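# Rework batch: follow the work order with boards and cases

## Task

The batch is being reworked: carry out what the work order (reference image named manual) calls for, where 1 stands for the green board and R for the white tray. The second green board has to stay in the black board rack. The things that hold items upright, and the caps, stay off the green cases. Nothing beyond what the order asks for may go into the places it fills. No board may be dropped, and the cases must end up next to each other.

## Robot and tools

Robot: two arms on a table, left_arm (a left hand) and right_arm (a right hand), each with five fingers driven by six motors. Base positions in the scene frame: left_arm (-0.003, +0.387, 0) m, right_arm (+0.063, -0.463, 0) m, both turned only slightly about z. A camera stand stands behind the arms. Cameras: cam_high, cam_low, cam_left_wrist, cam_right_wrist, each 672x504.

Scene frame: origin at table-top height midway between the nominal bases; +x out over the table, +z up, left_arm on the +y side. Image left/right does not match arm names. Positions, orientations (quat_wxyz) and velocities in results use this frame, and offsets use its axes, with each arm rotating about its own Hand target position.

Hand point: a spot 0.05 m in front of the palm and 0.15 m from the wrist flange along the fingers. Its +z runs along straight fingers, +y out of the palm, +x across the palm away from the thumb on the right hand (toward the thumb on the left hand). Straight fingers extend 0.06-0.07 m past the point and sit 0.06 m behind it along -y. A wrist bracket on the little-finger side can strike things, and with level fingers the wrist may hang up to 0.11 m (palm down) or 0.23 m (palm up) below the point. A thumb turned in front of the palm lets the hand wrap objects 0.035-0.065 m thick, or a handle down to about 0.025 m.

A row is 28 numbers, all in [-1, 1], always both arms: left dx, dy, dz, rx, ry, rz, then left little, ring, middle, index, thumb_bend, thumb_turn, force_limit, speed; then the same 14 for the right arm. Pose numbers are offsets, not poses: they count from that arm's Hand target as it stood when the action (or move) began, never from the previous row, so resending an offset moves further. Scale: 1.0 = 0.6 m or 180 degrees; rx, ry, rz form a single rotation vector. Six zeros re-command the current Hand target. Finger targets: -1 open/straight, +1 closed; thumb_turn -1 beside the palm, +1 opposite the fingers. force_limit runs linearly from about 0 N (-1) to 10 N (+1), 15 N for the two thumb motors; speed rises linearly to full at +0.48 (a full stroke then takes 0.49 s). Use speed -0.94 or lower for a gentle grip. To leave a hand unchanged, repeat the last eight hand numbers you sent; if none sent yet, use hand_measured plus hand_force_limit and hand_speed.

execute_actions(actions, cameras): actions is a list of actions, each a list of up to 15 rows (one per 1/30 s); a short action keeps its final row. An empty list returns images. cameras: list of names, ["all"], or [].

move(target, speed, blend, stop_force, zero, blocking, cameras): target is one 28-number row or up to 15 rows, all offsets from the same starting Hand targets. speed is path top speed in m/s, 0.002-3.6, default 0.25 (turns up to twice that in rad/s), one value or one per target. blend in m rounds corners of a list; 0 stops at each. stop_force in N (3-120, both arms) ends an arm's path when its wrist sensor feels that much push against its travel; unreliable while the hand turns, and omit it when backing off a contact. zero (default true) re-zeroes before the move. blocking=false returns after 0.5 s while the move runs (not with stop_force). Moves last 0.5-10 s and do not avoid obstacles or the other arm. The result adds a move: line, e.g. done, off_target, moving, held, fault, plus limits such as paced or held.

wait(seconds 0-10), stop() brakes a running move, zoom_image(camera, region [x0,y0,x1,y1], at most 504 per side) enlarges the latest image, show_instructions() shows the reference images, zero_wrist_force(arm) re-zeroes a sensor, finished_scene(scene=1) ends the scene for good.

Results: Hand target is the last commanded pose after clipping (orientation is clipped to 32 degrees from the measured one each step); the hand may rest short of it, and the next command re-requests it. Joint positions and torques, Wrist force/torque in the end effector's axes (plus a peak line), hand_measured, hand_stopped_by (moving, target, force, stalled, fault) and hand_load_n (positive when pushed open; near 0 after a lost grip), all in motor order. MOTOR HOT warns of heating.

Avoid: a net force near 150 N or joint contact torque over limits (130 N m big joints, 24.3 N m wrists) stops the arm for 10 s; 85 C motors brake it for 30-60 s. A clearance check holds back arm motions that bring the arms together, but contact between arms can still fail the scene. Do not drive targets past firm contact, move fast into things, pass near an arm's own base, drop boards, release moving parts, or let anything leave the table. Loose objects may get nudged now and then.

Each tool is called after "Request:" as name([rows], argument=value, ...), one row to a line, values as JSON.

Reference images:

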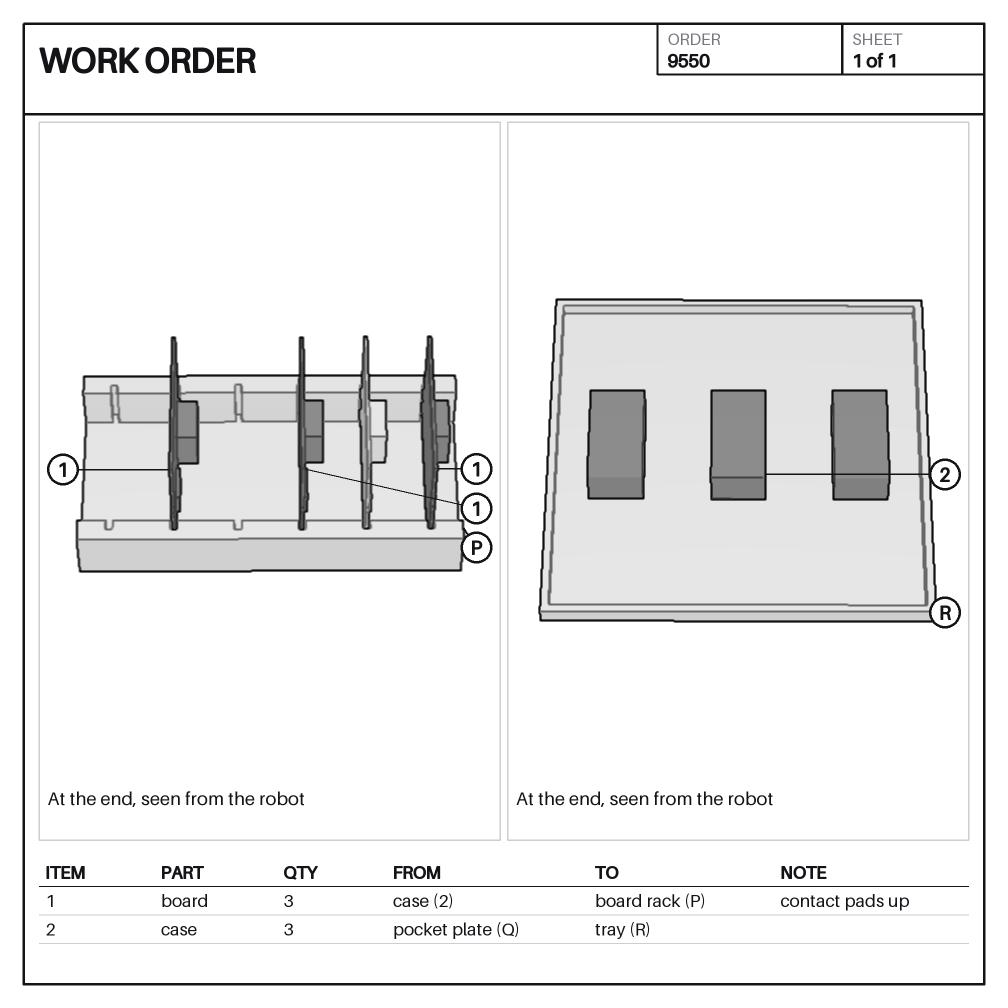

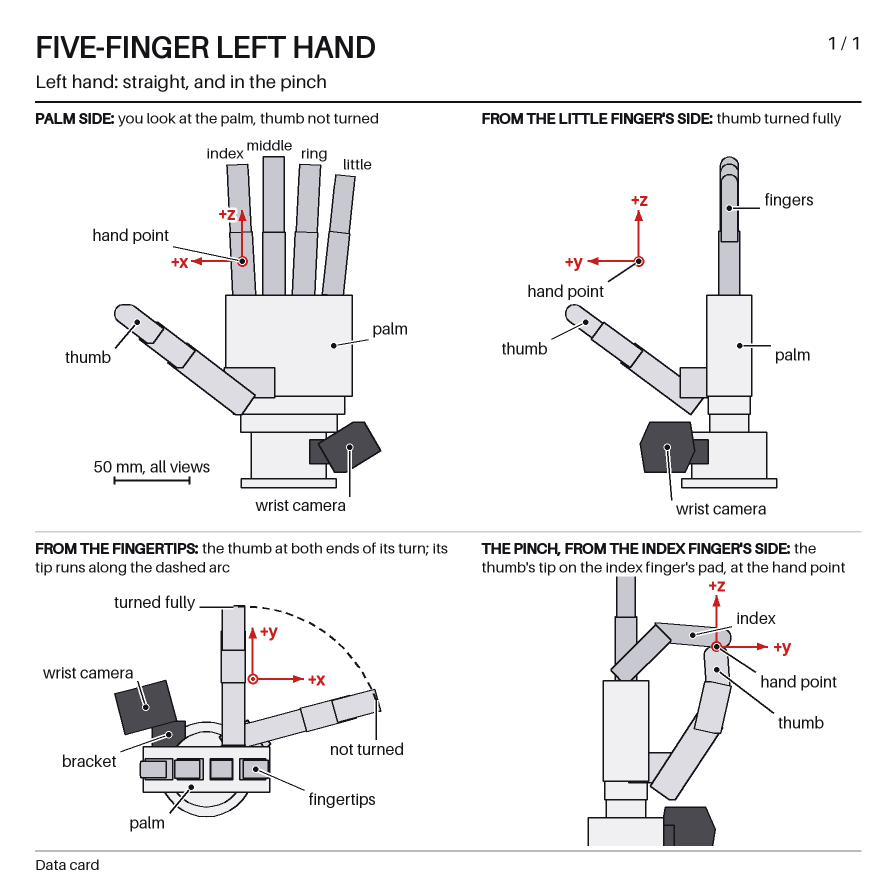

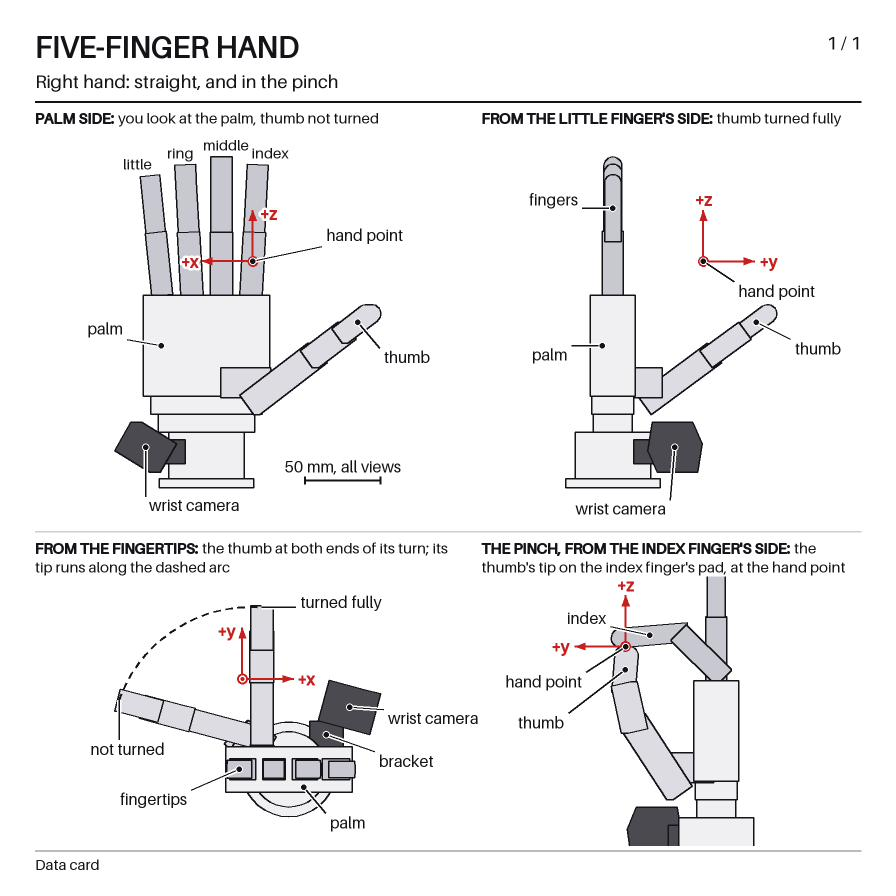

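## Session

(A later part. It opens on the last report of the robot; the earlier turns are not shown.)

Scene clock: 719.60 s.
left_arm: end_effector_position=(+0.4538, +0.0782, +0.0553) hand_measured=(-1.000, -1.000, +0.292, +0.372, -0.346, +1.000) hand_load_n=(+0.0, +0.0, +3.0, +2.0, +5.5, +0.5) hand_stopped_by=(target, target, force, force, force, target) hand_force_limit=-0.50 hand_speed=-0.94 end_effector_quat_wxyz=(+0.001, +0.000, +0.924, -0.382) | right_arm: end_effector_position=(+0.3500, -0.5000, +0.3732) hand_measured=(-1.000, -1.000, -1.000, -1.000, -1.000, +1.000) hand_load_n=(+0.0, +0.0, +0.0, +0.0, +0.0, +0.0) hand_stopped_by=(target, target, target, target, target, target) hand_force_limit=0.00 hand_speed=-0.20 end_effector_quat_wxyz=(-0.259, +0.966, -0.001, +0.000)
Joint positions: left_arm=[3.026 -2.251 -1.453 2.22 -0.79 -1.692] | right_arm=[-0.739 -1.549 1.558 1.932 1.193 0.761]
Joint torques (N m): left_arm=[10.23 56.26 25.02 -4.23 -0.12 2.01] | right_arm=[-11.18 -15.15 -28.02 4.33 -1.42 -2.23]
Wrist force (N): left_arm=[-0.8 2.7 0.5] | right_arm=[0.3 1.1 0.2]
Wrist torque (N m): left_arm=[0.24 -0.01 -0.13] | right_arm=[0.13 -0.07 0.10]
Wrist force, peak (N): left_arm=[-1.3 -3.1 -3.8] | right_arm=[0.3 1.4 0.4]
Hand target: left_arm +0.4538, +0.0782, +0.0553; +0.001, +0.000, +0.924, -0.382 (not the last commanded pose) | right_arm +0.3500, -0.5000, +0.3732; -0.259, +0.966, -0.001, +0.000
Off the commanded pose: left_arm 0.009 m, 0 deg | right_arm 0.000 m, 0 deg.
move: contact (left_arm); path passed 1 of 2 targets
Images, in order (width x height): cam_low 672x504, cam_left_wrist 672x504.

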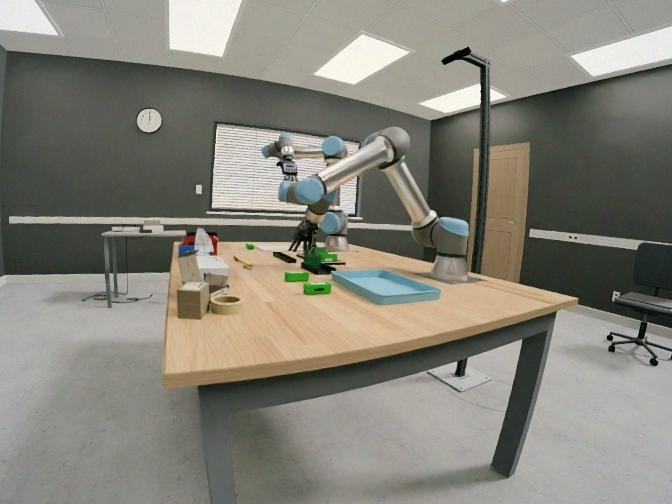

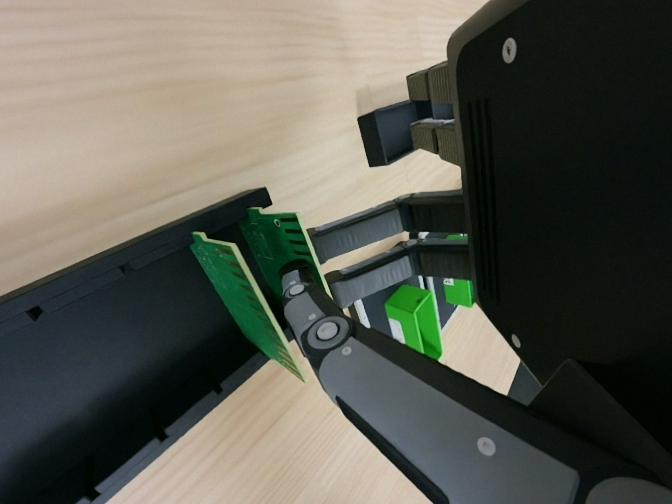

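Request:
move(target=[0,0,-0.0155,0,0,0,-1,-1,0.3,0.6,0.2,1,-0.5,-0.94,0,0,0,0,0,0,-1,-1,-1,-1,-1,1,0,-0.2], speed=0.01, stop_force=8, cameras=["cam_high","cam_left_wrist"])

Scene clock: 780.20 s.
left_arm: end_effector_position=(+0.4538, +0.0782, +0.0461) hand_measured=(-1.000, -1.000, +0.292, +0.372, -0.346, +1.000) hand_load_n=(+0.0, +0.0, +0.5, +1.0, +5.0, +0.0) hand_stopped_by=(target, target, force, force, force, target) hand_force_limit=-0.50 hand_speed=-0.94 end_effector_quat_wxyz=(+0.001, +0.000, +0.924, -0.382) | right_arm: end_effector_position=(+0.3500, -0.5000, +0.3732) hand_measured=(-1.000, -1.000, -1.000, -1.000, -1.000, +1.000) hand_load_n=(+0.0, +0.0, +0.0, +0.0, +0.0, +0.0) hand_stopped_by=(target, target, target, target, target, target) hand_force_limit=0.00 hand_speed=-0.20 end_effector_quat_wxyz=(-0.259, +0.966, -0.001, +0.000)
Joint positions: left_arm=[3.026 -2.263 -1.46 2.239 -0.79 -1.692] | right_arm=[-0.739 -1.549 1.558 1.932 1.193 0.761]
Joint torques (N m): left_arm=[10.01 40.55 6.44 -2.86 -0.27 2.06] | right_arm=[-11.16 -15.1 -27.5 4.53 -1.61 -2.26]
Wrist force (N): left_arm=[-0.8 -4.4 -5.1] | right_arm=[0.1 1.3 0.2]
Wrist torque (N m): left_arm=[-0.07 -0.06 -0.02] | right_arm=[0.17 -0.04 0.09]
Wrist force, peak (N): left_arm=[-0.8 -4.8 -5.1] | right_arm=[0.0 1.4 0.4]
Hand target: left_arm +0.4538, +0.0782, +0.0462; +0.001, +0.000, +0.924, -0.382 | right_arm +0.3500, -0.5000, +0.3732; -0.259, +0.966, -0.001, +0.000
Off the commanded pose: left_arm 0.000 m, 0 deg | right_arm 0.000 m, 0 deg.
move: contact (left_arm)
Images, in order (width x height): cam_high 672x504, cam_left_wrist 672x504.

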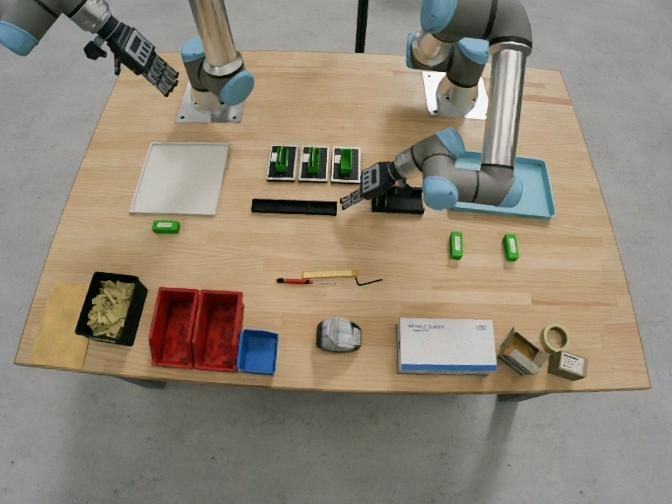

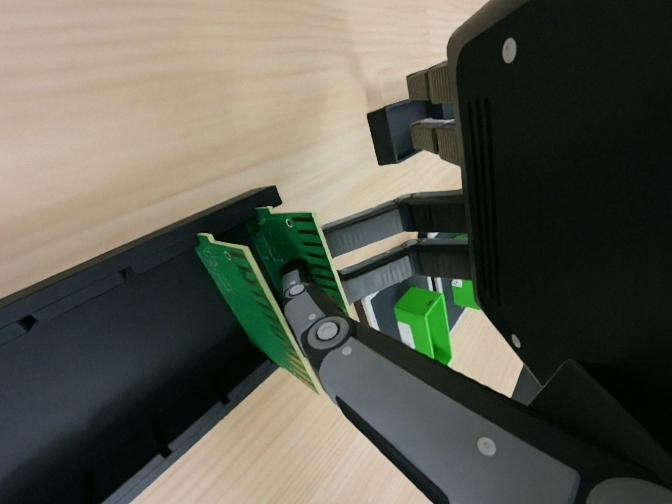

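Request:
move(target=[0,0,0,0,0,0,-1,-1,0.2,0.2,-0.45,1,-0.5,-0.8,0,0,0,0,0,0,-1,-1,-1,-1,-1,1,0,-0.2], cameras=["cam_left_wrist"])

Scene clock: 786.30 s.
left_arm: end_effector_position=(+0.4538, +0.0782, +0.0462) hand_measured=(-1.000, -1.000, +0.200, +0.200, -0.450, +1.000) hand_load_n=(+0.0, +0.0, +0.0, +0.0, +0.0, +0.0) hand_stopped_by=(target, target, target, target, target, target) hand_force_limit=-0.50 hand_speed=-0.80 end_effector_quat_wxyz=(+0.001, +0.000, +0.924, -0.382) | right_arm: end_effector_position=(+0.3500, -0.5000, +0.3732) hand_measured=(-1.000, -1.000, -1.000, -1.000, -1.000, +1.000) hand_load_n=(+0.0, +0.0, +0.0, +0.0, +0.0, +0.0) hand_stopped_by=(target, target, target, target, target, target) hand_force_limit=0.00 hand_speed=-0.20 end_effector_quat_wxyz=(-0.259, +0.966, -0.001, +0.000)
Joint positions: left_arm=[3.026 -2.263 -1.46 2.239 -0.79 -1.692] | right_arm=[-0.739 -1.549 1.558 1.932 1.193 0.761]
Joint torques (N m): left_arm=[10.83 51.2 25.49 -3.43 -0.2 1.59] | right_arm=[-11.05 -15.32 -25.48 4.36 -1.58 -2.15]
Wrist force (N): left_arm=[-0.8 3.2 0.7] | right_arm=[0.3 0.9 0.4]
Wrist torque (N m): left_arm=[0.31 -0.01 -0.14] | right_arm=[0.09 -0.07 0.09]
Wrist force, peak (N): left_arm=[-0.9 -4.7 -5.3] | right_arm=[0.0 1.4 0.1]
Hand target: left_arm +0.4538, +0.0782, +0.0462; +0.001, +0.000, +0.924, -0.382 | right_arm +0.3500, -0.5000, +0.3732; -0.259, +0.966, -0.001, +0.000
Off the commanded pose: left_arm 0.000 m, 0 deg | right_arm 0.000 m, 0 deg.
move: done
Images, in order (width x height): cam_left_wrist 672x504.

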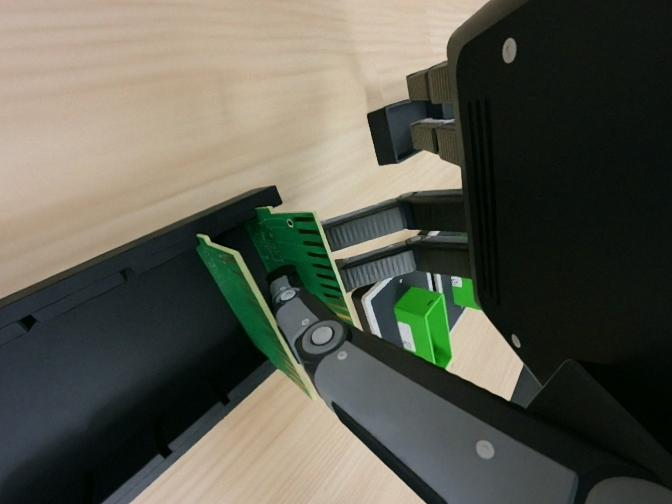

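Request:
move([
  [0,0,0.05,0,0,0,-1,-1,0.2,0.2,-0.45,1,-0.5,-0.8,0,0,0,0,0,0,-1,-1,-1,-1,-1,1,0,-0.2],
  [0,0,0.2,0,0,0,-1,-1,0.2,0.2,-0.45,1,-0.5,-0.8,0,0,0,0,0,0,-1,-1,-1,-1,-1,1,0,-0.2],
], speed=[0.04,0.2], blend=[0.01,0], cameras=["cam_high","cam_low","cam_left_wrist"])

Scene clock: 791.70 s.
left_arm: end_effector_position=(+0.4538, +0.0782, +0.1661) hand_measured=(-1.000, -1.000, +0.200, +0.200, -0.450, +1.000) hand_load_n=(+0.0, -0.5, +0.0, +0.0, +0.0, +0.0) hand_stopped_by=(target, target, target, target, target, target) hand_force_limit=-0.50 hand_speed=-0.80 end_effector_quat_wxyz=(+0.001, +0.000, +0.924, -0.382) | right_arm: end_effector_position=(+0.3500, -0.5000, +0.3732) hand_measured=(-1.000, -1.000, -1.000, -1.000, -1.000, +1.000) hand_load_n=(+0.0, +0.0, +0.0, +0.0, +0.0, +0.0) hand_stopped_by=(target, target, target, target, target, target) hand_force_limit=0.00 hand_speed=-0.20 end_effector_quat_wxyz=(-0.259, +0.966, -0.001, +0.000)
Joint positions: left_arm=[3.026 -2.137 -1.334 1.987 -0.79 -1.692] | right_arm=[-0.739 -1.549 1.558 1.932 1.193 0.761]
Joint torques (N m): left_arm=[11.92 54.43 28.86 -4.31 -0.36 2.17] | right_arm=[-10.8 -14.74 -26 4.58 -1.35 -2.09]
Wrist force (N): left_arm=[-0.8 3.0 0.1] | right_arm=[0.1 1.2 0.2]
Wrist torque (N m): left_arm=[0.30 0.00 -0.14] | right_arm=[0.14 -0.04 0.09]
Wrist force, peak (N): left_arm=[-1.0 3.5 0.9] | right_arm=[0.2 1.2 0.5]
Hand target: left_arm +0.4538, +0.0782, +0.1662; +0.001, +0.000, +0.924, -0.382 | right_arm +0.3500, -0.5000, +0.3732; -0.259, +0.966, -0.001, +0.000
Off the commanded pose: left_arm 0.000 m, 0 deg | right_arm 0.000 m, 0 deg.
move: done
Images, in order (width x height): cam_high 672x504, cam_low 672x504, cam_left_wrist 672x504.

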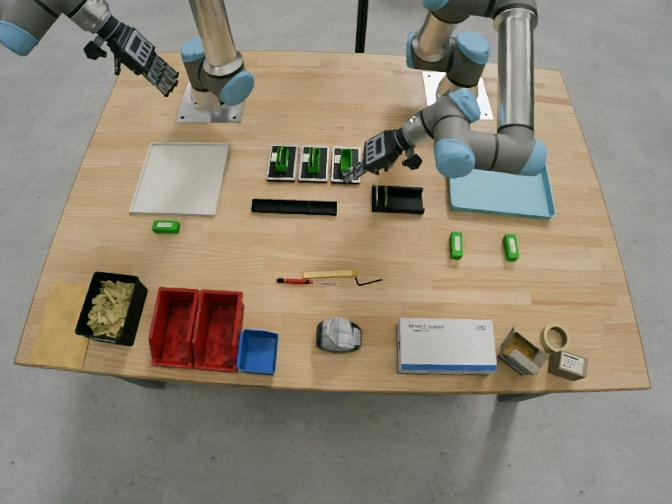

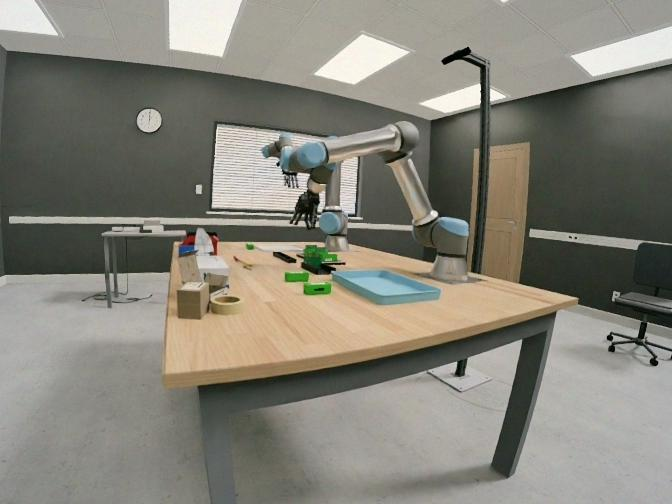

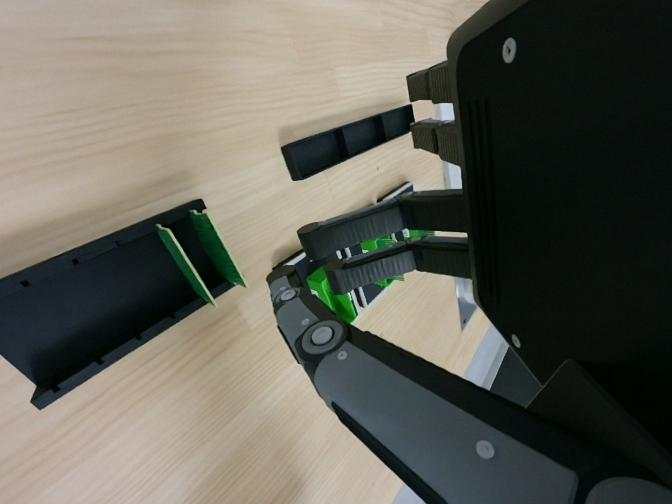

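Request:
zoom_image(camera="cam_left_wrist", region=[0, 180, 260, 420])

Request:
zoom_image(camera="cam_low", region=[290, 230, 350, 280])

Request:
zoom_image(camera="cam_high", region=[250, 130, 440, 230])

Scaled by 1.938 from the camera's 672x504 image, which has a finer 960x720 frame.

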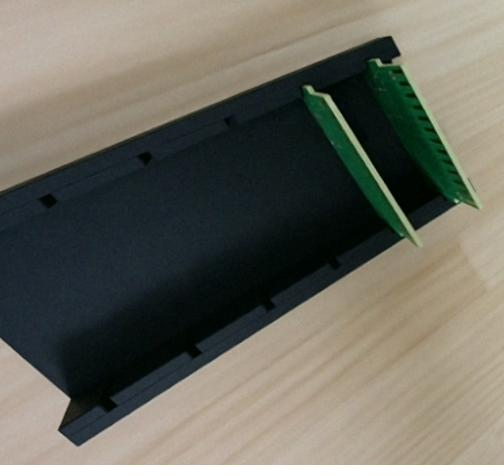

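Scaled by 8.400 from the camera's 672x504 image, which has a finer 960x720 frame.

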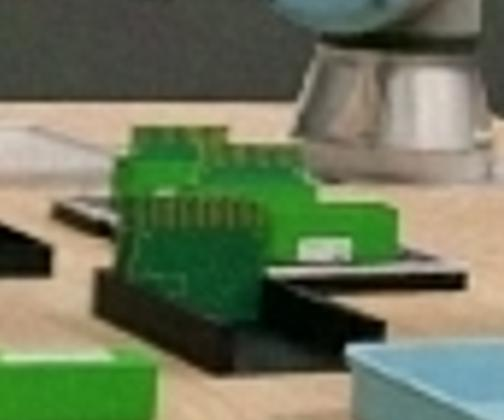

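Scaled by 2.653 from the camera's 672x504 image, which has a finer 960x720 frame.

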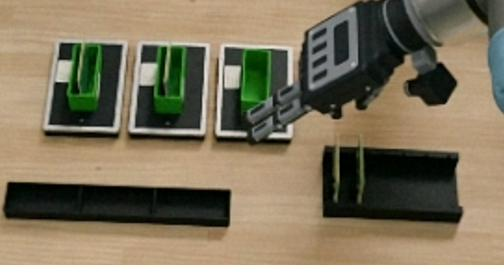

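Request:
move(target=[-0.197,-0.307,-0.027,0,0,0,-1,-1,0.2,0.2,-0.6,1,-0.5,-0.4,0,0,0,0,0,0,-1,-1,-1,-1,-1,1,0,-0.2], speed=0.25, cameras=["cam_left_wrist"])

Scene clock: 806.13 s.
left_arm: end_effector_position=(+0.3357, -0.1060, +0.1500) hand_measured=(-1.000, -1.000, +0.200, +0.200, -0.600, +1.000) hand_load_n=(+0.0, +0.0, +0.5, +0.0, +0.0, +0.0) hand_stopped_by=(target, target, target, target, target, target) hand_force_limit=-0.50 hand_speed=-0.40 end_effector_quat_wxyz=(+0.001, +0.000, +0.924, -0.382) | right_arm: end_effector_position=(+0.3500, -0.5000, +0.3732) hand_measured=(-1.000, -1.000, -1.000, -1.000, -1.000, +1.000) hand_load_n=(+0.0, +0.0, +0.0, -0.5, +0.0, +0.0) hand_stopped_by=(target, target, target, target, target, target) hand_force_limit=0.00 hand_speed=-0.20 end_effector_quat_wxyz=(-0.259, +0.966, -0.001, +0.000)
Joint positions: left_arm=[2.6 -2.094 -1.351 2.33 -0.907 -2.241] | right_arm=[-0.739 -1.549 1.558 1.932 1.193 0.761]
Joint torques (N m): left_arm=[-11.05 31.2 28.78 0.53 -0.53 -2.35] | right_arm=[-10.58 -15.92 -25.83 4.44 -1.34 -2.23]
Wrist force (N): left_arm=[-0.6 3.0 0.4] | right_arm=[0.2 1.1 0.3]
Wrist torque (N m): left_arm=[0.27 -0.03 -0.02] | right_arm=[0.12 -0.07 0.09]
Wrist force, peak (N): left_arm=[-2.0 3.6 -0.6] | right_arm=[0.2 1.4 0.3]
Hand target: left_arm +0.3356, -0.1060, +0.1500; +0.001, +0.000, +0.924, -0.382 | right_arm +0.3500, -0.5000, +0.3732; -0.259, +0.966, -0.001, +0.000
Off the commanded pose: left_arm 0.000 m, 0 deg | right_arm 0.000 m, 0 deg.
move: done
Images, in order (width x height): cam_left_wrist 672x504.

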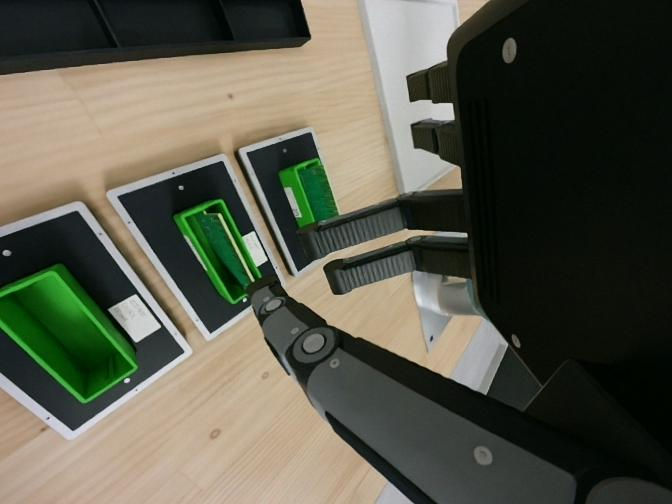

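Request:
zoom_image(camera="cam_left_wrist", region=[170, 180, 300, 310])

Scaled by 3.877 from the camera's 672x504 image, which has a finer 960x720 frame.

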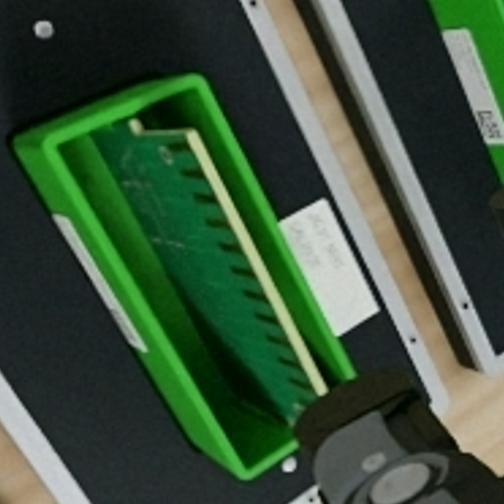

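Request:
move(target=[0,-0.0052,-0.1083,0,0,0,-1,-1,0.2,0.2,-0.6,1,-0.5,-0.4,0,0,0,0,0,0,-1,-1,-1,-1,-1,1,0,-0.2], speed=0.1, stop_force=6, cameras=["cam_left_wrist","cam_high"])

Request:
zoom_image(camera="cam_left_wrist", region=[180, 180, 340, 340])

Scene clock: 830.00 s.
left_arm: end_effector_position=(+0.3356, -0.1091, +0.0850) hand_measured=(-1.000, -1.000, +0.200, +0.200, -0.600, +1.000) hand_load_n=(+0.0, +0.0, +0.0, +0.0, +0.0, +0.0) hand_stopped_by=(target, target, target, target, target, target) hand_force_limit=-0.50 hand_speed=-0.40 end_effector_quat_wxyz=(+0.001, +0.000, +0.924, -0.382) | right_arm: end_effector_position=(+0.3500, -0.5000, +0.3732) hand_measured=(-1.000, -1.000, -1.000, -1.000, -1.000, +1.000) hand_load_n=(+0.0, +0.0, +0.0, +0.0, +0.0, +0.5) hand_stopped_by=(target, target, target, target, target, target) hand_force_limit=0.00 hand_speed=-0.20 end_effector_quat_wxyz=(-0.259, +0.966, -0.001, +0.000)
Joint positions: left_arm=[2.595 -2.155 -1.43 2.474 -0.91 -2.248] | right_arm=[-0.739 -1.549 1.558 1.932 1.193 0.761]
Joint torques (N m): left_arm=[-9.82 30.8 6.28 0.83 -0.34 -2.37] | right_arm=[-10.38 -15.16 -24.75 4.57 -1.48 -2.2]
Wrist force (N): left_arm=[-0.9 2.8 -0.3] | right_arm=[0.2 1.0 0.3]
Wrist torque (N m): left_arm=[0.29 -0.04 -0.04] | right_arm=[0.10 -0.06 0.08]
Wrist force, peak (N): left_arm=[-1.4 3.3 -0.1] | right_arm=[0.1 1.4 0.4]
Hand target: left_arm +0.3356, -0.1091, +0.0850; +0.001, +0.000, +0.924, -0.382 | right_arm +0.3500, -0.5000, +0.3732; -0.259, +0.966, -0.001, +0.000
Off the commanded pose: left_arm 0.000 m, 0 deg | right_arm 0.000 m, 0 deg.
move: done
Images, in order (width x height): cam_high 672x504, cam_left_wrist 672x504.

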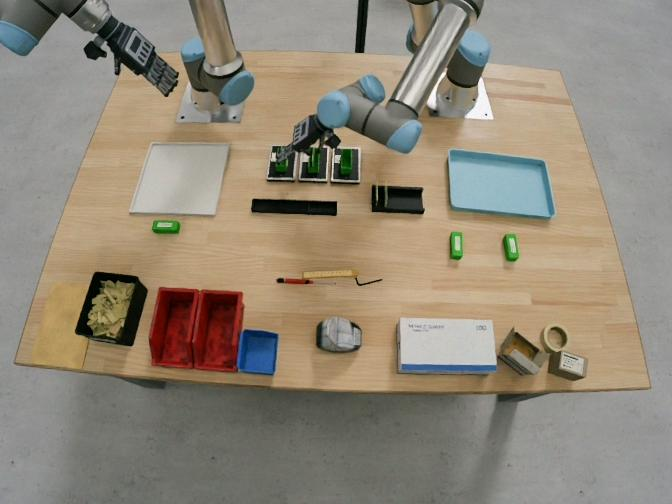

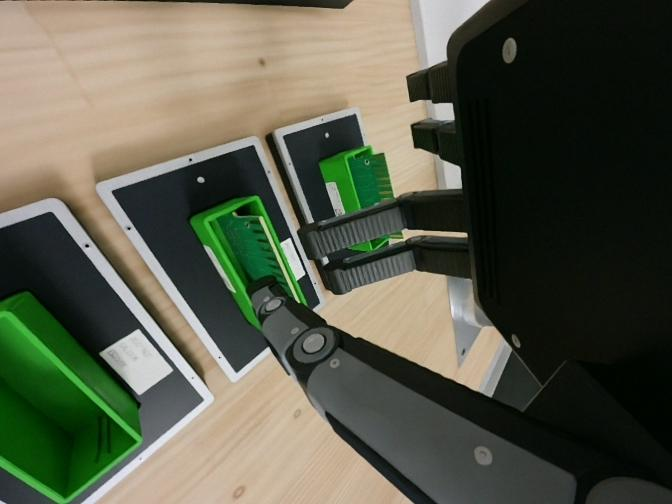

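Scaled by 3.150 from the camera's 672x504 image, which has a finer 960x720 frame.

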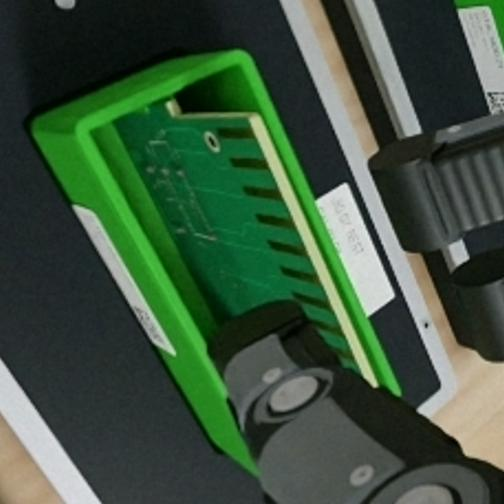

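Request:
move(target=[0,0.0017,-0.0465,0,0,0,-1,-1,0.2,0.2,-0.6,1,-0.5,-0.4,0,0,0,0,0,0,-1,-1,-1,-1,-1,1,0,-0.2], speed=0.05, stop_force=4, cameras=["cam_left_wrist"])

Request:
zoom_image(camera="cam_left_wrist", region=[200, 180, 380, 360])

Scene clock: 841.73 s.
left_arm: end_effector_position=(+0.3356, -0.1083, +0.0618) hand_measured=(-1.000, -1.000, +0.200, +0.200, -0.600, +1.000) hand_load_n=(+0.0, +0.0, +0.5, +0.0, +0.0, +0.0) hand_stopped_by=(target, target, target, target, target, target) hand_force_limit=-0.50 hand_speed=-0.40 end_effector_quat_wxyz=(+0.001, +0.000, +0.924, -0.382) | right_arm: end_effector_position=(+0.3500, -0.5000, +0.3732) hand_measured=(-1.000, -1.000, -1.000, -1.000, -1.000, +1.000) hand_load_n=(+0.0, +0.0, +0.0, +0.0, +0.0, +0.0) hand_stopped_by=(target, target, target, target, target, target) hand_force_limit=0.00 hand_speed=-0.20 end_effector_quat_wxyz=(-0.259, +0.966, -0.001, +0.000)
Joint positions: left_arm=[2.596 -2.179 -1.457 2.523 -0.909 -2.246] | right_arm=[-0.739 -1.549 1.558 1.932 1.193 0.761]
Joint torques (N m): left_arm=[-10.51 54.27 28.54 -3.65 -0.65 -2.36] | right_arm=[-10.36 -16.32 -24.84 4.47 -1.48 -2.23]
Wrist force (N): left_arm=[-1.3 2.7 0.1] | right_arm=[0.0 1.1 0.2]
Wrist torque (N m): left_arm=[0.27 0.03 -0.14] | right_arm=[0.12 -0.03 0.07]
Wrist force, peak (N): left_arm=[-1.1 3.2 0.4] | right_arm=[0.0 1.4 0.5]
Hand target: left_arm +0.3356, -0.1083, +0.0618; +0.001, +0.000, +0.924, -0.382 (not the last commanded pose) | right_arm +0.3500, -0.5000, +0.3732; -0.259, +0.966, -0.001, +0.000
Off the commanded pose: left_arm 0.005 m, 0 deg | right_arm 0.000 m, 0 deg.
move: contact (left_arm)
Images, in order (width x height): cam_left_wrist 672x504.

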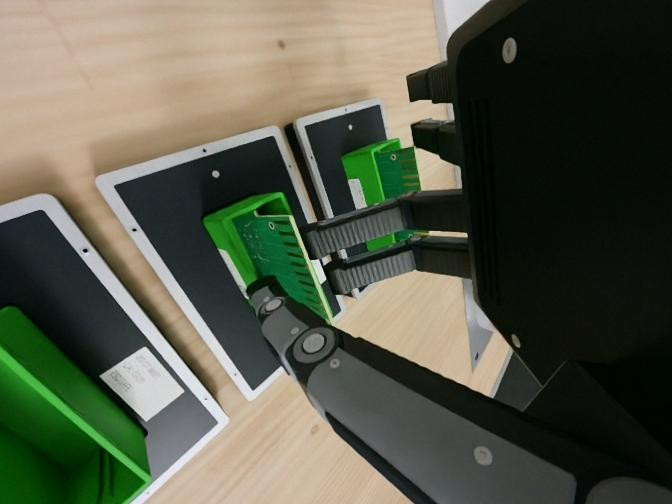

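Scaled by 2.800 from the camera's 672x504 image, which has a finer 960x720 frame.

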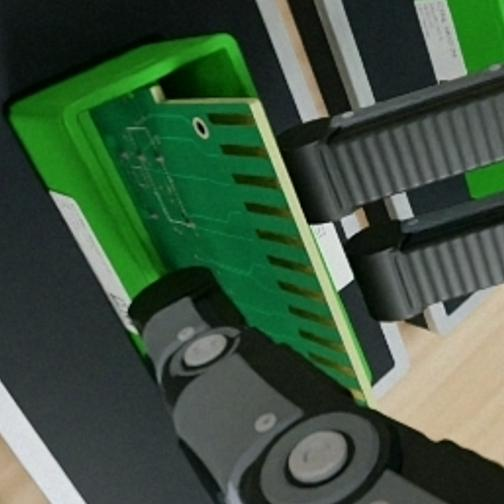

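Request:
move(target=[0,0.0003,-0.0078,0,0,0,-1,-1,0.2,0.2,-0.6,1,-0.5,-0.4,0,0,0,0,0,0,-1,-1,-1,-1,-1,1,0,-0.2], speed=0.02, stop_force=4, cameras=["cam_left_wrist"])

Request:
zoom_image(camera="cam_left_wrist", region=[200, 180, 380, 360])

Scene clock: 848.63 s.
left_arm: end_effector_position=(+0.3356, -0.1081, +0.0571) hand_measured=(-1.000, -1.000, +0.200, +0.200, -0.600, +1.000) hand_load_n=(+0.0, +0.5, +0.0, +0.0, +0.0, +0.0) hand_stopped_by=(target, target, target, target, target, target) hand_force_limit=-0.50 hand_speed=-0.40 end_effector_quat_wxyz=(+0.001, +0.000, +0.924, -0.382) | right_arm: end_effector_position=(+0.3500, -0.5000, +0.3732) hand_measured=(-1.000, -1.000, -1.000, -1.000, -1.000, +1.000) hand_load_n=(+0.0, +0.0, +0.0, +0.0, +0.0, +0.0) hand_stopped_by=(target, target, target, target, target, target) hand_force_limit=0.00 hand_speed=-0.20 end_effector_quat_wxyz=(-0.259, +0.966, -0.001, +0.000)
Joint positions: left_arm=[2.597 -2.184 -1.462 2.533 -0.909 -2.246] | right_arm=[-0.739 -1.549 1.558 1.932 1.193 0.761]
Joint torques (N m): left_arm=[11.72 32.04 3.41 0.35 1.77 1.9] | right_arm=[-11.8 -16.18 -24.68 4.37 -1.34 -2.15]
Wrist force (N): left_arm=[-1.4 0.7 -1.0] | right_arm=[0.0 1.0 0.3]
Wrist torque (N m): left_arm=[0.34 0.01 -0.08] | right_arm=[0.10 -0.03 0.08]
Wrist force, peak (N): left_arm=[-1.2 3.1 0.3] | right_arm=[0.4 1.4 0.3]
Hand target: left_arm +0.3356, -0.1081, +0.0571; +0.001, +0.000, +0.924, -0.382 | right_arm +0.3500, -0.5000, +0.3732; -0.259, +0.966, -0.001, +0.000
Off the commanded pose: left_arm 0.000 m, 0 deg | right_arm 0.000 m, 0 deg.
move: done
Images, in order (width x height): cam_left_wrist 672x504.

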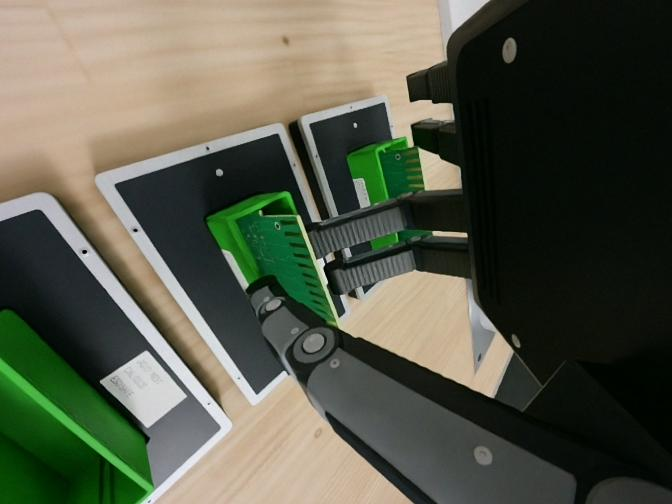

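Scaled by 2.800 from the camera's 672x504 image, which has a finer 960x720 frame.

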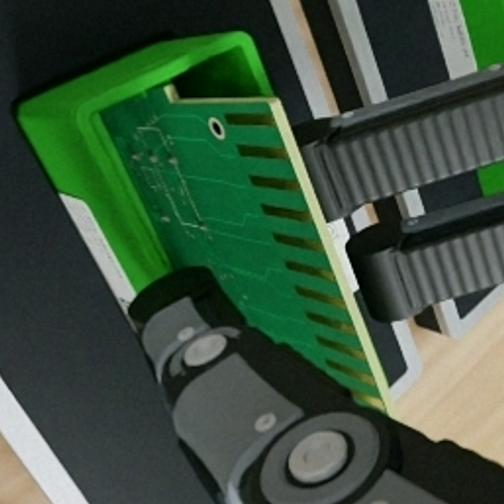

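Request:
move([
  [0,0,0.0017,0,0,0,-1,-1,0.2,0.2,-0.6,1,-0.5,-0.4,0,0,0,0,0,0,-1,-1,-1,-1,-1,1,0,-0.2],
  [0,0,0.0017,0,0,0,-1,-1,0.3,0.3,-0.6,1,-0.7,-0.9,0,0,0,0,0,0,-1,-1,-1,-1,-1,1,0,-0.2],
], speed=0.02, cameras=["cam_left_wrist"])

Request:
zoom_image(camera="cam_left_wrist", region=[200, 180, 380, 360])

Scene clock: 856.43 s.
left_arm: end_effector_position=(+0.3356, -0.1081, +0.0581) hand_measured=(-1.000, -1.000, +0.300, +0.300, -0.600, +1.000) hand_load_n=(+0.0, +0.0, +0.0, +0.0, +0.0, +0.0) hand_stopped_by=(target, target, target, target, target, target) hand_force_limit=-0.70 hand_speed=-0.90 end_effector_quat_wxyz=(+0.001, +0.000, +0.924, -0.382) | right_arm: end_effector_position=(+0.3500, -0.5000, +0.3732) hand_measured=(-1.000, -1.000, -1.000, -1.000, -1.000, +1.000) hand_load_n=(+0.0, +0.0, +0.0, -0.5, +0.0, +0.0) hand_stopped_by=(target, target, target, target, target, target) hand_force_limit=0.00 hand_speed=-0.20 end_effector_quat_wxyz=(-0.259, +0.966, -0.001, +0.000)
Joint positions: left_arm=[2.597 -2.182 -1.461 2.531 -0.909 -2.246] | right_arm=[-0.739 -1.549 1.558 1.932 1.193 0.761]
Joint torques (N m): left_arm=[10.27 55.65 27.17 -3.61 1.47 1.68] | right_arm=[-10.73 -15.94 -24.74 4.44 -1.5 -2.23]
Wrist force (N): left_arm=[-1.2 2.4 0.3] | right_arm=[0.2 1.1 0.1]
Wrist torque (N m): left_arm=[0.27 0.05 -0.13] | right_arm=[0.13 -0.05 0.09]
Wrist force, peak (N): left_arm=[-1.2 2.5 0.3] | right_arm=[0.1 1.3 0.5]
Hand target: left_arm +0.3356, -0.1081, +0.0581; +0.001, +0.000, +0.924, -0.382 | right_arm +0.3500, -0.5000, +0.3732; -0.259, +0.966, -0.001, +0.000
Off the commanded pose: left_arm 0.000 m, 0 deg | right_arm 0.000 m, 0 deg.
move: done
Images, in order (width x height): cam_left_wrist 672x504.

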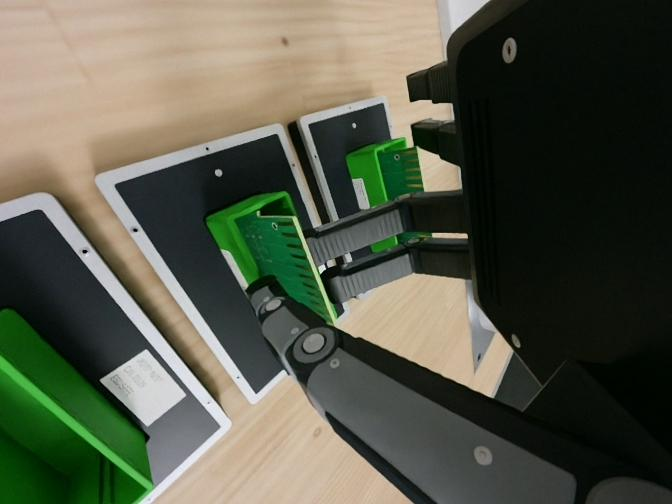

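Scaled by 2.800 from the camera's 672x504 image, which has a finer 960x720 frame.

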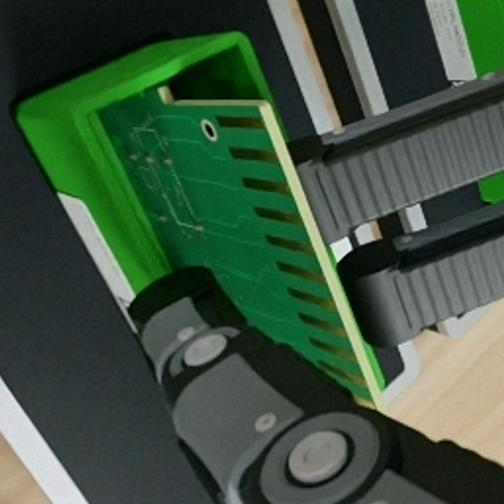

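Now thumb, then index.

Request:
move(target=[0,0,0,0,0,0,-1,-1,0.3,0.3,0.2,1,-0.6,-0.92,0,0,0,0,0,0,-1,-1,-1,-1,-1,1,0,-0.2], speed=0.02)

Request:
move(target=[0,0,0,0,0,0,-1,-1,0.3,0.6,0.2,1,-0.5,-0.94,0,0,0,0,0,0,-1,-1,-1,-1,-1,1,0,-0.2], speed=0.02, cameras=["cam_left_wrist"])

Scene clock: 863.70 s.
left_arm: end_effector_position=(+0.3356, -0.1081, +0.0581) hand_measured=(-1.000, -1.000, +0.300, +0.300, -0.360, +1.000) hand_load_n=(+0.0, +0.0, +0.5, +0.5, +3.0, +0.5) hand_stopped_by=(target, target, target, target, force, target) hand_force_limit=-0.60 hand_speed=-0.92 end_effector_quat_wxyz=(+0.001, +0.000, +0.924, -0.382) | right_arm: end_effector_position=(+0.3500, -0.5000, +0.3732) hand_measured=(-1.000, -1.000, -1.000, -1.000, -1.000, +1.000) hand_load_n=(+0.0, +0.0, +0.0, +0.0, +0.0, +0.0) hand_stopped_by=(target, target, target, target, target, target) hand_force_limit=0.00 hand_speed=-0.20 end_effector_quat_wxyz=(-0.259, +0.966, -0.001, +0.000)
Joint positions: left_arm=[2.597 -2.182 -1.461 2.531 -0.909 -2.246] | right_arm=[-0.739 -1.549 1.558 1.932 1.193 0.761]
Joint torques (N m): left_arm=[8.86 54.86 26.51 -3.76 1.12 1.82] | right_arm=[-10.28 -15.96 -24.02 4.53 -1.3 -2.26]
Wrist force (N): left_arm=[-1.3 2.2 0.1] | right_arm=[-0.1 1.2 0.4]
Wrist torque (N m): left_arm=[0.26 0.02 -0.10] | right_arm=[0.13 -0.01 0.07]
Wrist force, peak (N): left_arm=[-1.3 2.6 0.3] | right_arm=[0.1 1.4 0.5]
Hand target: left_arm +0.3356, -0.1081, +0.0581; +0.001, +0.000, +0.924, -0.382 | right_arm +0.3500, -0.5000, +0.3732; -0.259, +0.966, -0.001, +0.000
Off the commanded pose: left_arm 0.000 m, 0 deg | right_arm 0.000 m, 0 deg.
move: done

Scene clock: 864.50 s.
left_arm: end_effector_position=(+0.3356, -0.1081, +0.0581) hand_measured=(-1.000, -1.000, +0.300, +0.390, -0.360, +1.000) hand_load_n=(+0.0, +0.0, +1.0, +2.5, +5.5, +0.0) hand_stopped_by=(target, target, target, force, force, target) hand_force_limit=-0.50 hand_speed=-0.94 end_effector_quat_wxyz=(+0.001, +0.000, +0.924, -0.382) | right_arm: end_effector_position=(+0.3500, -0.5000, +0.3732) hand_measured=(-1.000, -1.000, -1.000, -1.000, -1.000, +1.000) hand_load_n=(+0.0, +0.0, +0.0, +0.0, +0.0, +0.0) hand_stopped_by=(target, target, target, target, target, target) hand_force_limit=0.00 hand_speed=-0.20 end_effector_quat_wxyz=(-0.259, +0.966, -0.001, +0.000)
Joint positions: left_arm=[2.597 -2.182 -1.461 2.531 -0.909 -2.246] | right_arm=[-0.739 -1.549 1.558 1.932 1.193 0.761]
Joint torques (N m): left_arm=[7.19 53.53 25.72 -3.69 1.19 1.6] | right_arm=[-12.42 -16.42 -23.59 4.21 -1.46 -2.33]
Wrist force (N): left_arm=[-1.6 2.4 0.3] | right_arm=[0.1 1.1 0.2]
Wrist torque (N m): left_arm=[0.26 0.01 -0.10] | right_arm=[0.13 -0.04 0.09]
Wrist force, peak (N): left_arm=[-1.9 2.5 0.6] | right_arm=[0.1 1.2 0.2]
Hand target: left_arm +0.3356, -0.1081, +0.0581; +0.001, +0.000, +0.924, -0.382 | right_arm +0.3500, -0.5000, +0.3732; -0.259, +0.966, -0.001, +0.000
Off the commanded pose: left_arm 0.000 m, 0 deg | right_arm 0.000 m, 0 deg.
move: done
Images, in order (width x height): cam_left_wrist 672x504.

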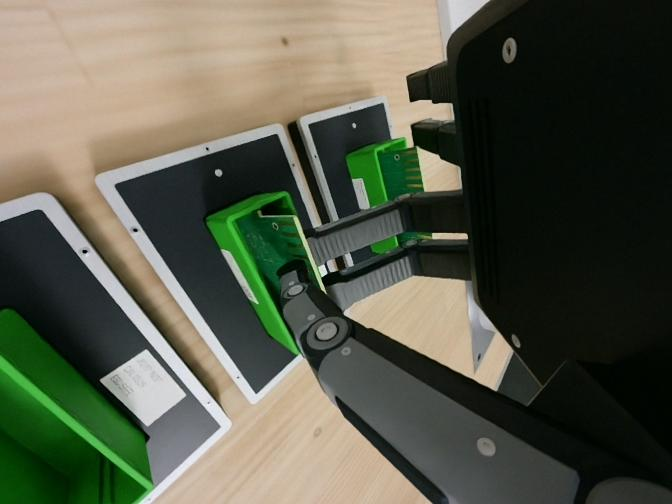

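Request:
move(target=[0,0,0,0,0,0,-1,-1,0.5,0.6,0.2,1,-0.55,-0.95,0,0,0,0,0,0,-1,-1,-1,-1,-1,1,0,-0.2], speed=0.02)

Request:
move(target=[0,0,0.15,0,0,0,-1,-1,0.5,0.6,0.2,1,-0.55,-0.95,0,0,0,0,0,0,-1,-1,-1,-1,-1,1,0,-0.2], speed=0.06, cameras=["cam_left_wrist","cam_low"])

Scene clock: 869.77 s.
left_arm: end_effector_position=(+0.3356, -0.1081, +0.0581) hand_measured=(-1.000, -1.000, +0.304, +0.390, -0.360, +1.000) hand_load_n=(+0.0, +0.0, +2.5, +2.5, +5.5, +0.0) hand_stopped_by=(target, target, force, force, force, target) hand_force_limit=-0.55 hand_speed=-0.95 end_effector_quat_wxyz=(+0.001, +0.000, +0.924, -0.382) | right_arm: end_effector_position=(+0.3500, -0.5000, +0.3732) hand_measured=(-1.000, -1.000, -1.000, -1.000, -1.000, +1.000) hand_load_n=(+0.0, +0.0, +0.0, +0.0, +0.0, +0.0) hand_stopped_by=(target, target, target, target, target, target) hand_force_limit=0.00 hand_speed=-0.20 end_effector_quat_wxyz=(-0.259, +0.966, -0.001, +0.000)
Joint positions: left_arm=[2.597 -2.182 -1.461 2.531 -0.909 -2.246] | right_arm=[-0.739 -1.549 1.558 1.932 1.193 0.761]
Joint torques (N m): left_arm=[6.13 50.17 26.43 -3.62 1.01 1.66] | right_arm=[-10.65 -16.59 -23.15 4.33 -1.18 -1.91]
Wrist force (N): left_arm=[-1.2 2.5 0.1] | right_arm=[0.2 1.0 0.2]
Wrist torque (N m): left_arm=[0.29 0.00 -0.11] | right_arm=[0.11 -0.06 0.09]
Wrist force, peak (N): left_arm=[-1.8 2.7 0.6] | right_arm=[0.2 1.4 0.3]
Hand target: left_arm +0.3356, -0.1081, +0.0581; +0.001, +0.000, +0.924, -0.382 | right_arm +0.3500, -0.5000, +0.3732; -0.259, +0.966, -0.001, +0.000
Off the commanded pose: left_arm 0.000 m, 0 deg | right_arm 0.000 m, 0 deg.
move: done

Scene clock: 871.70 s.
left_arm: end_effector_position=(+0.3356, -0.1081, +0.1481) hand_measured=(-1.000, -1.000, +0.304, +0.390, -0.360, +1.000) hand_load_n=(+0.0, +0.0, +3.0, +2.0, +6.0, +0.0) hand_stopped_by=(target, target, force, force, force, target) hand_force_limit=-0.55 hand_speed=-0.95 end_effector_quat_wxyz=(+0.001, +0.000, +0.924, -0.382) | right_arm: end_effector_position=(+0.3500, -0.5000, +0.3732) hand_measured=(-1.000, -1.000, -1.000, -1.000, -1.000, +1.000) hand_load_n=(+0.0, +0.0, +0.0, +0.0, +0.0, +0.0) hand_stopped_by=(target, target, target, target, target, target) hand_force_limit=0.00 hand_speed=-0.20 end_effector_quat_wxyz=(-0.259, +0.966, -0.001, +0.000)
Joint positions: left_arm=[2.597 -2.098 -1.349 2.335 -0.909 -2.246] | right_arm=[-0.739 -1.549 1.558 1.932 1.193 0.761]
Joint torques (N m): left_arm=[-7.28 52.66 28.83 -3.59 0.93 2.12] | right_arm=[-10.71 -16.66 -23.07 4.58 -1.6 -1.94]
Wrist force (N): left_arm=[-1.1 3.1 0.2] | right_arm=[0.3 1.0 0.4]
Wrist torque (N m): left_arm=[0.29 0.02 -0.13] | right_arm=[0.09 -0.07 0.09]
Wrist force, peak (N): left_arm=[-1.4 3.4 0.4] | right_arm=[0.1 1.3 0.4]
Hand target: left_arm +0.3356, -0.1081, +0.1481; +0.001, +0.000, +0.924, -0.382 | right_arm +0.3500, -0.5000, +0.3732; -0.259, +0.966, -0.001, +0.000
Off the commanded pose: left_arm 0.000 m, 0 deg | right_arm 0.000 m, 0 deg.
move: done
Images, in order (width x height): cam_low 672x504, cam_left_wrist 672x504.

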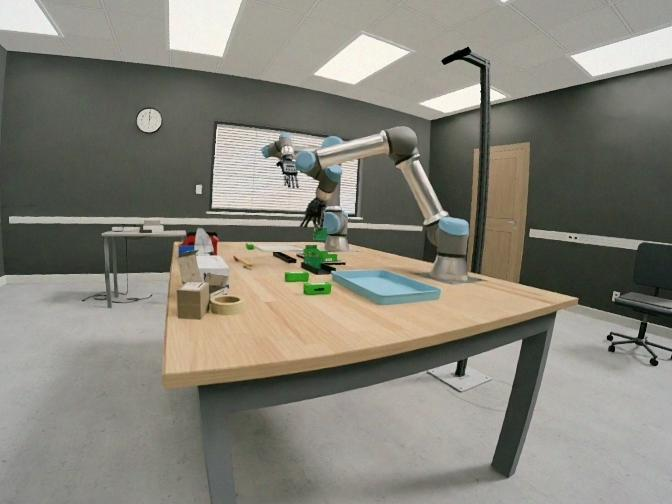

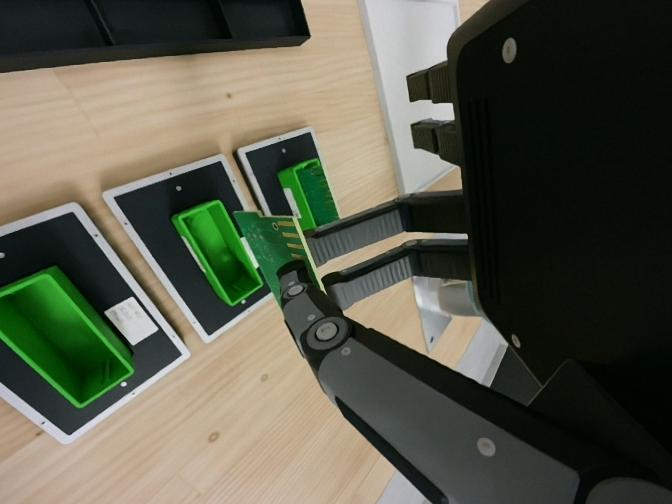

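Request:
zoom_image(camera="cam_left_wrist", region=[200, 180, 380, 360])

Scaled by 2.800 from the camera's 672x504 image, which has a finer 960x720 frame.

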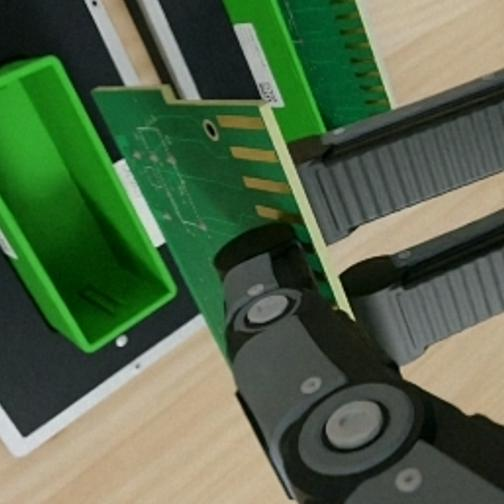

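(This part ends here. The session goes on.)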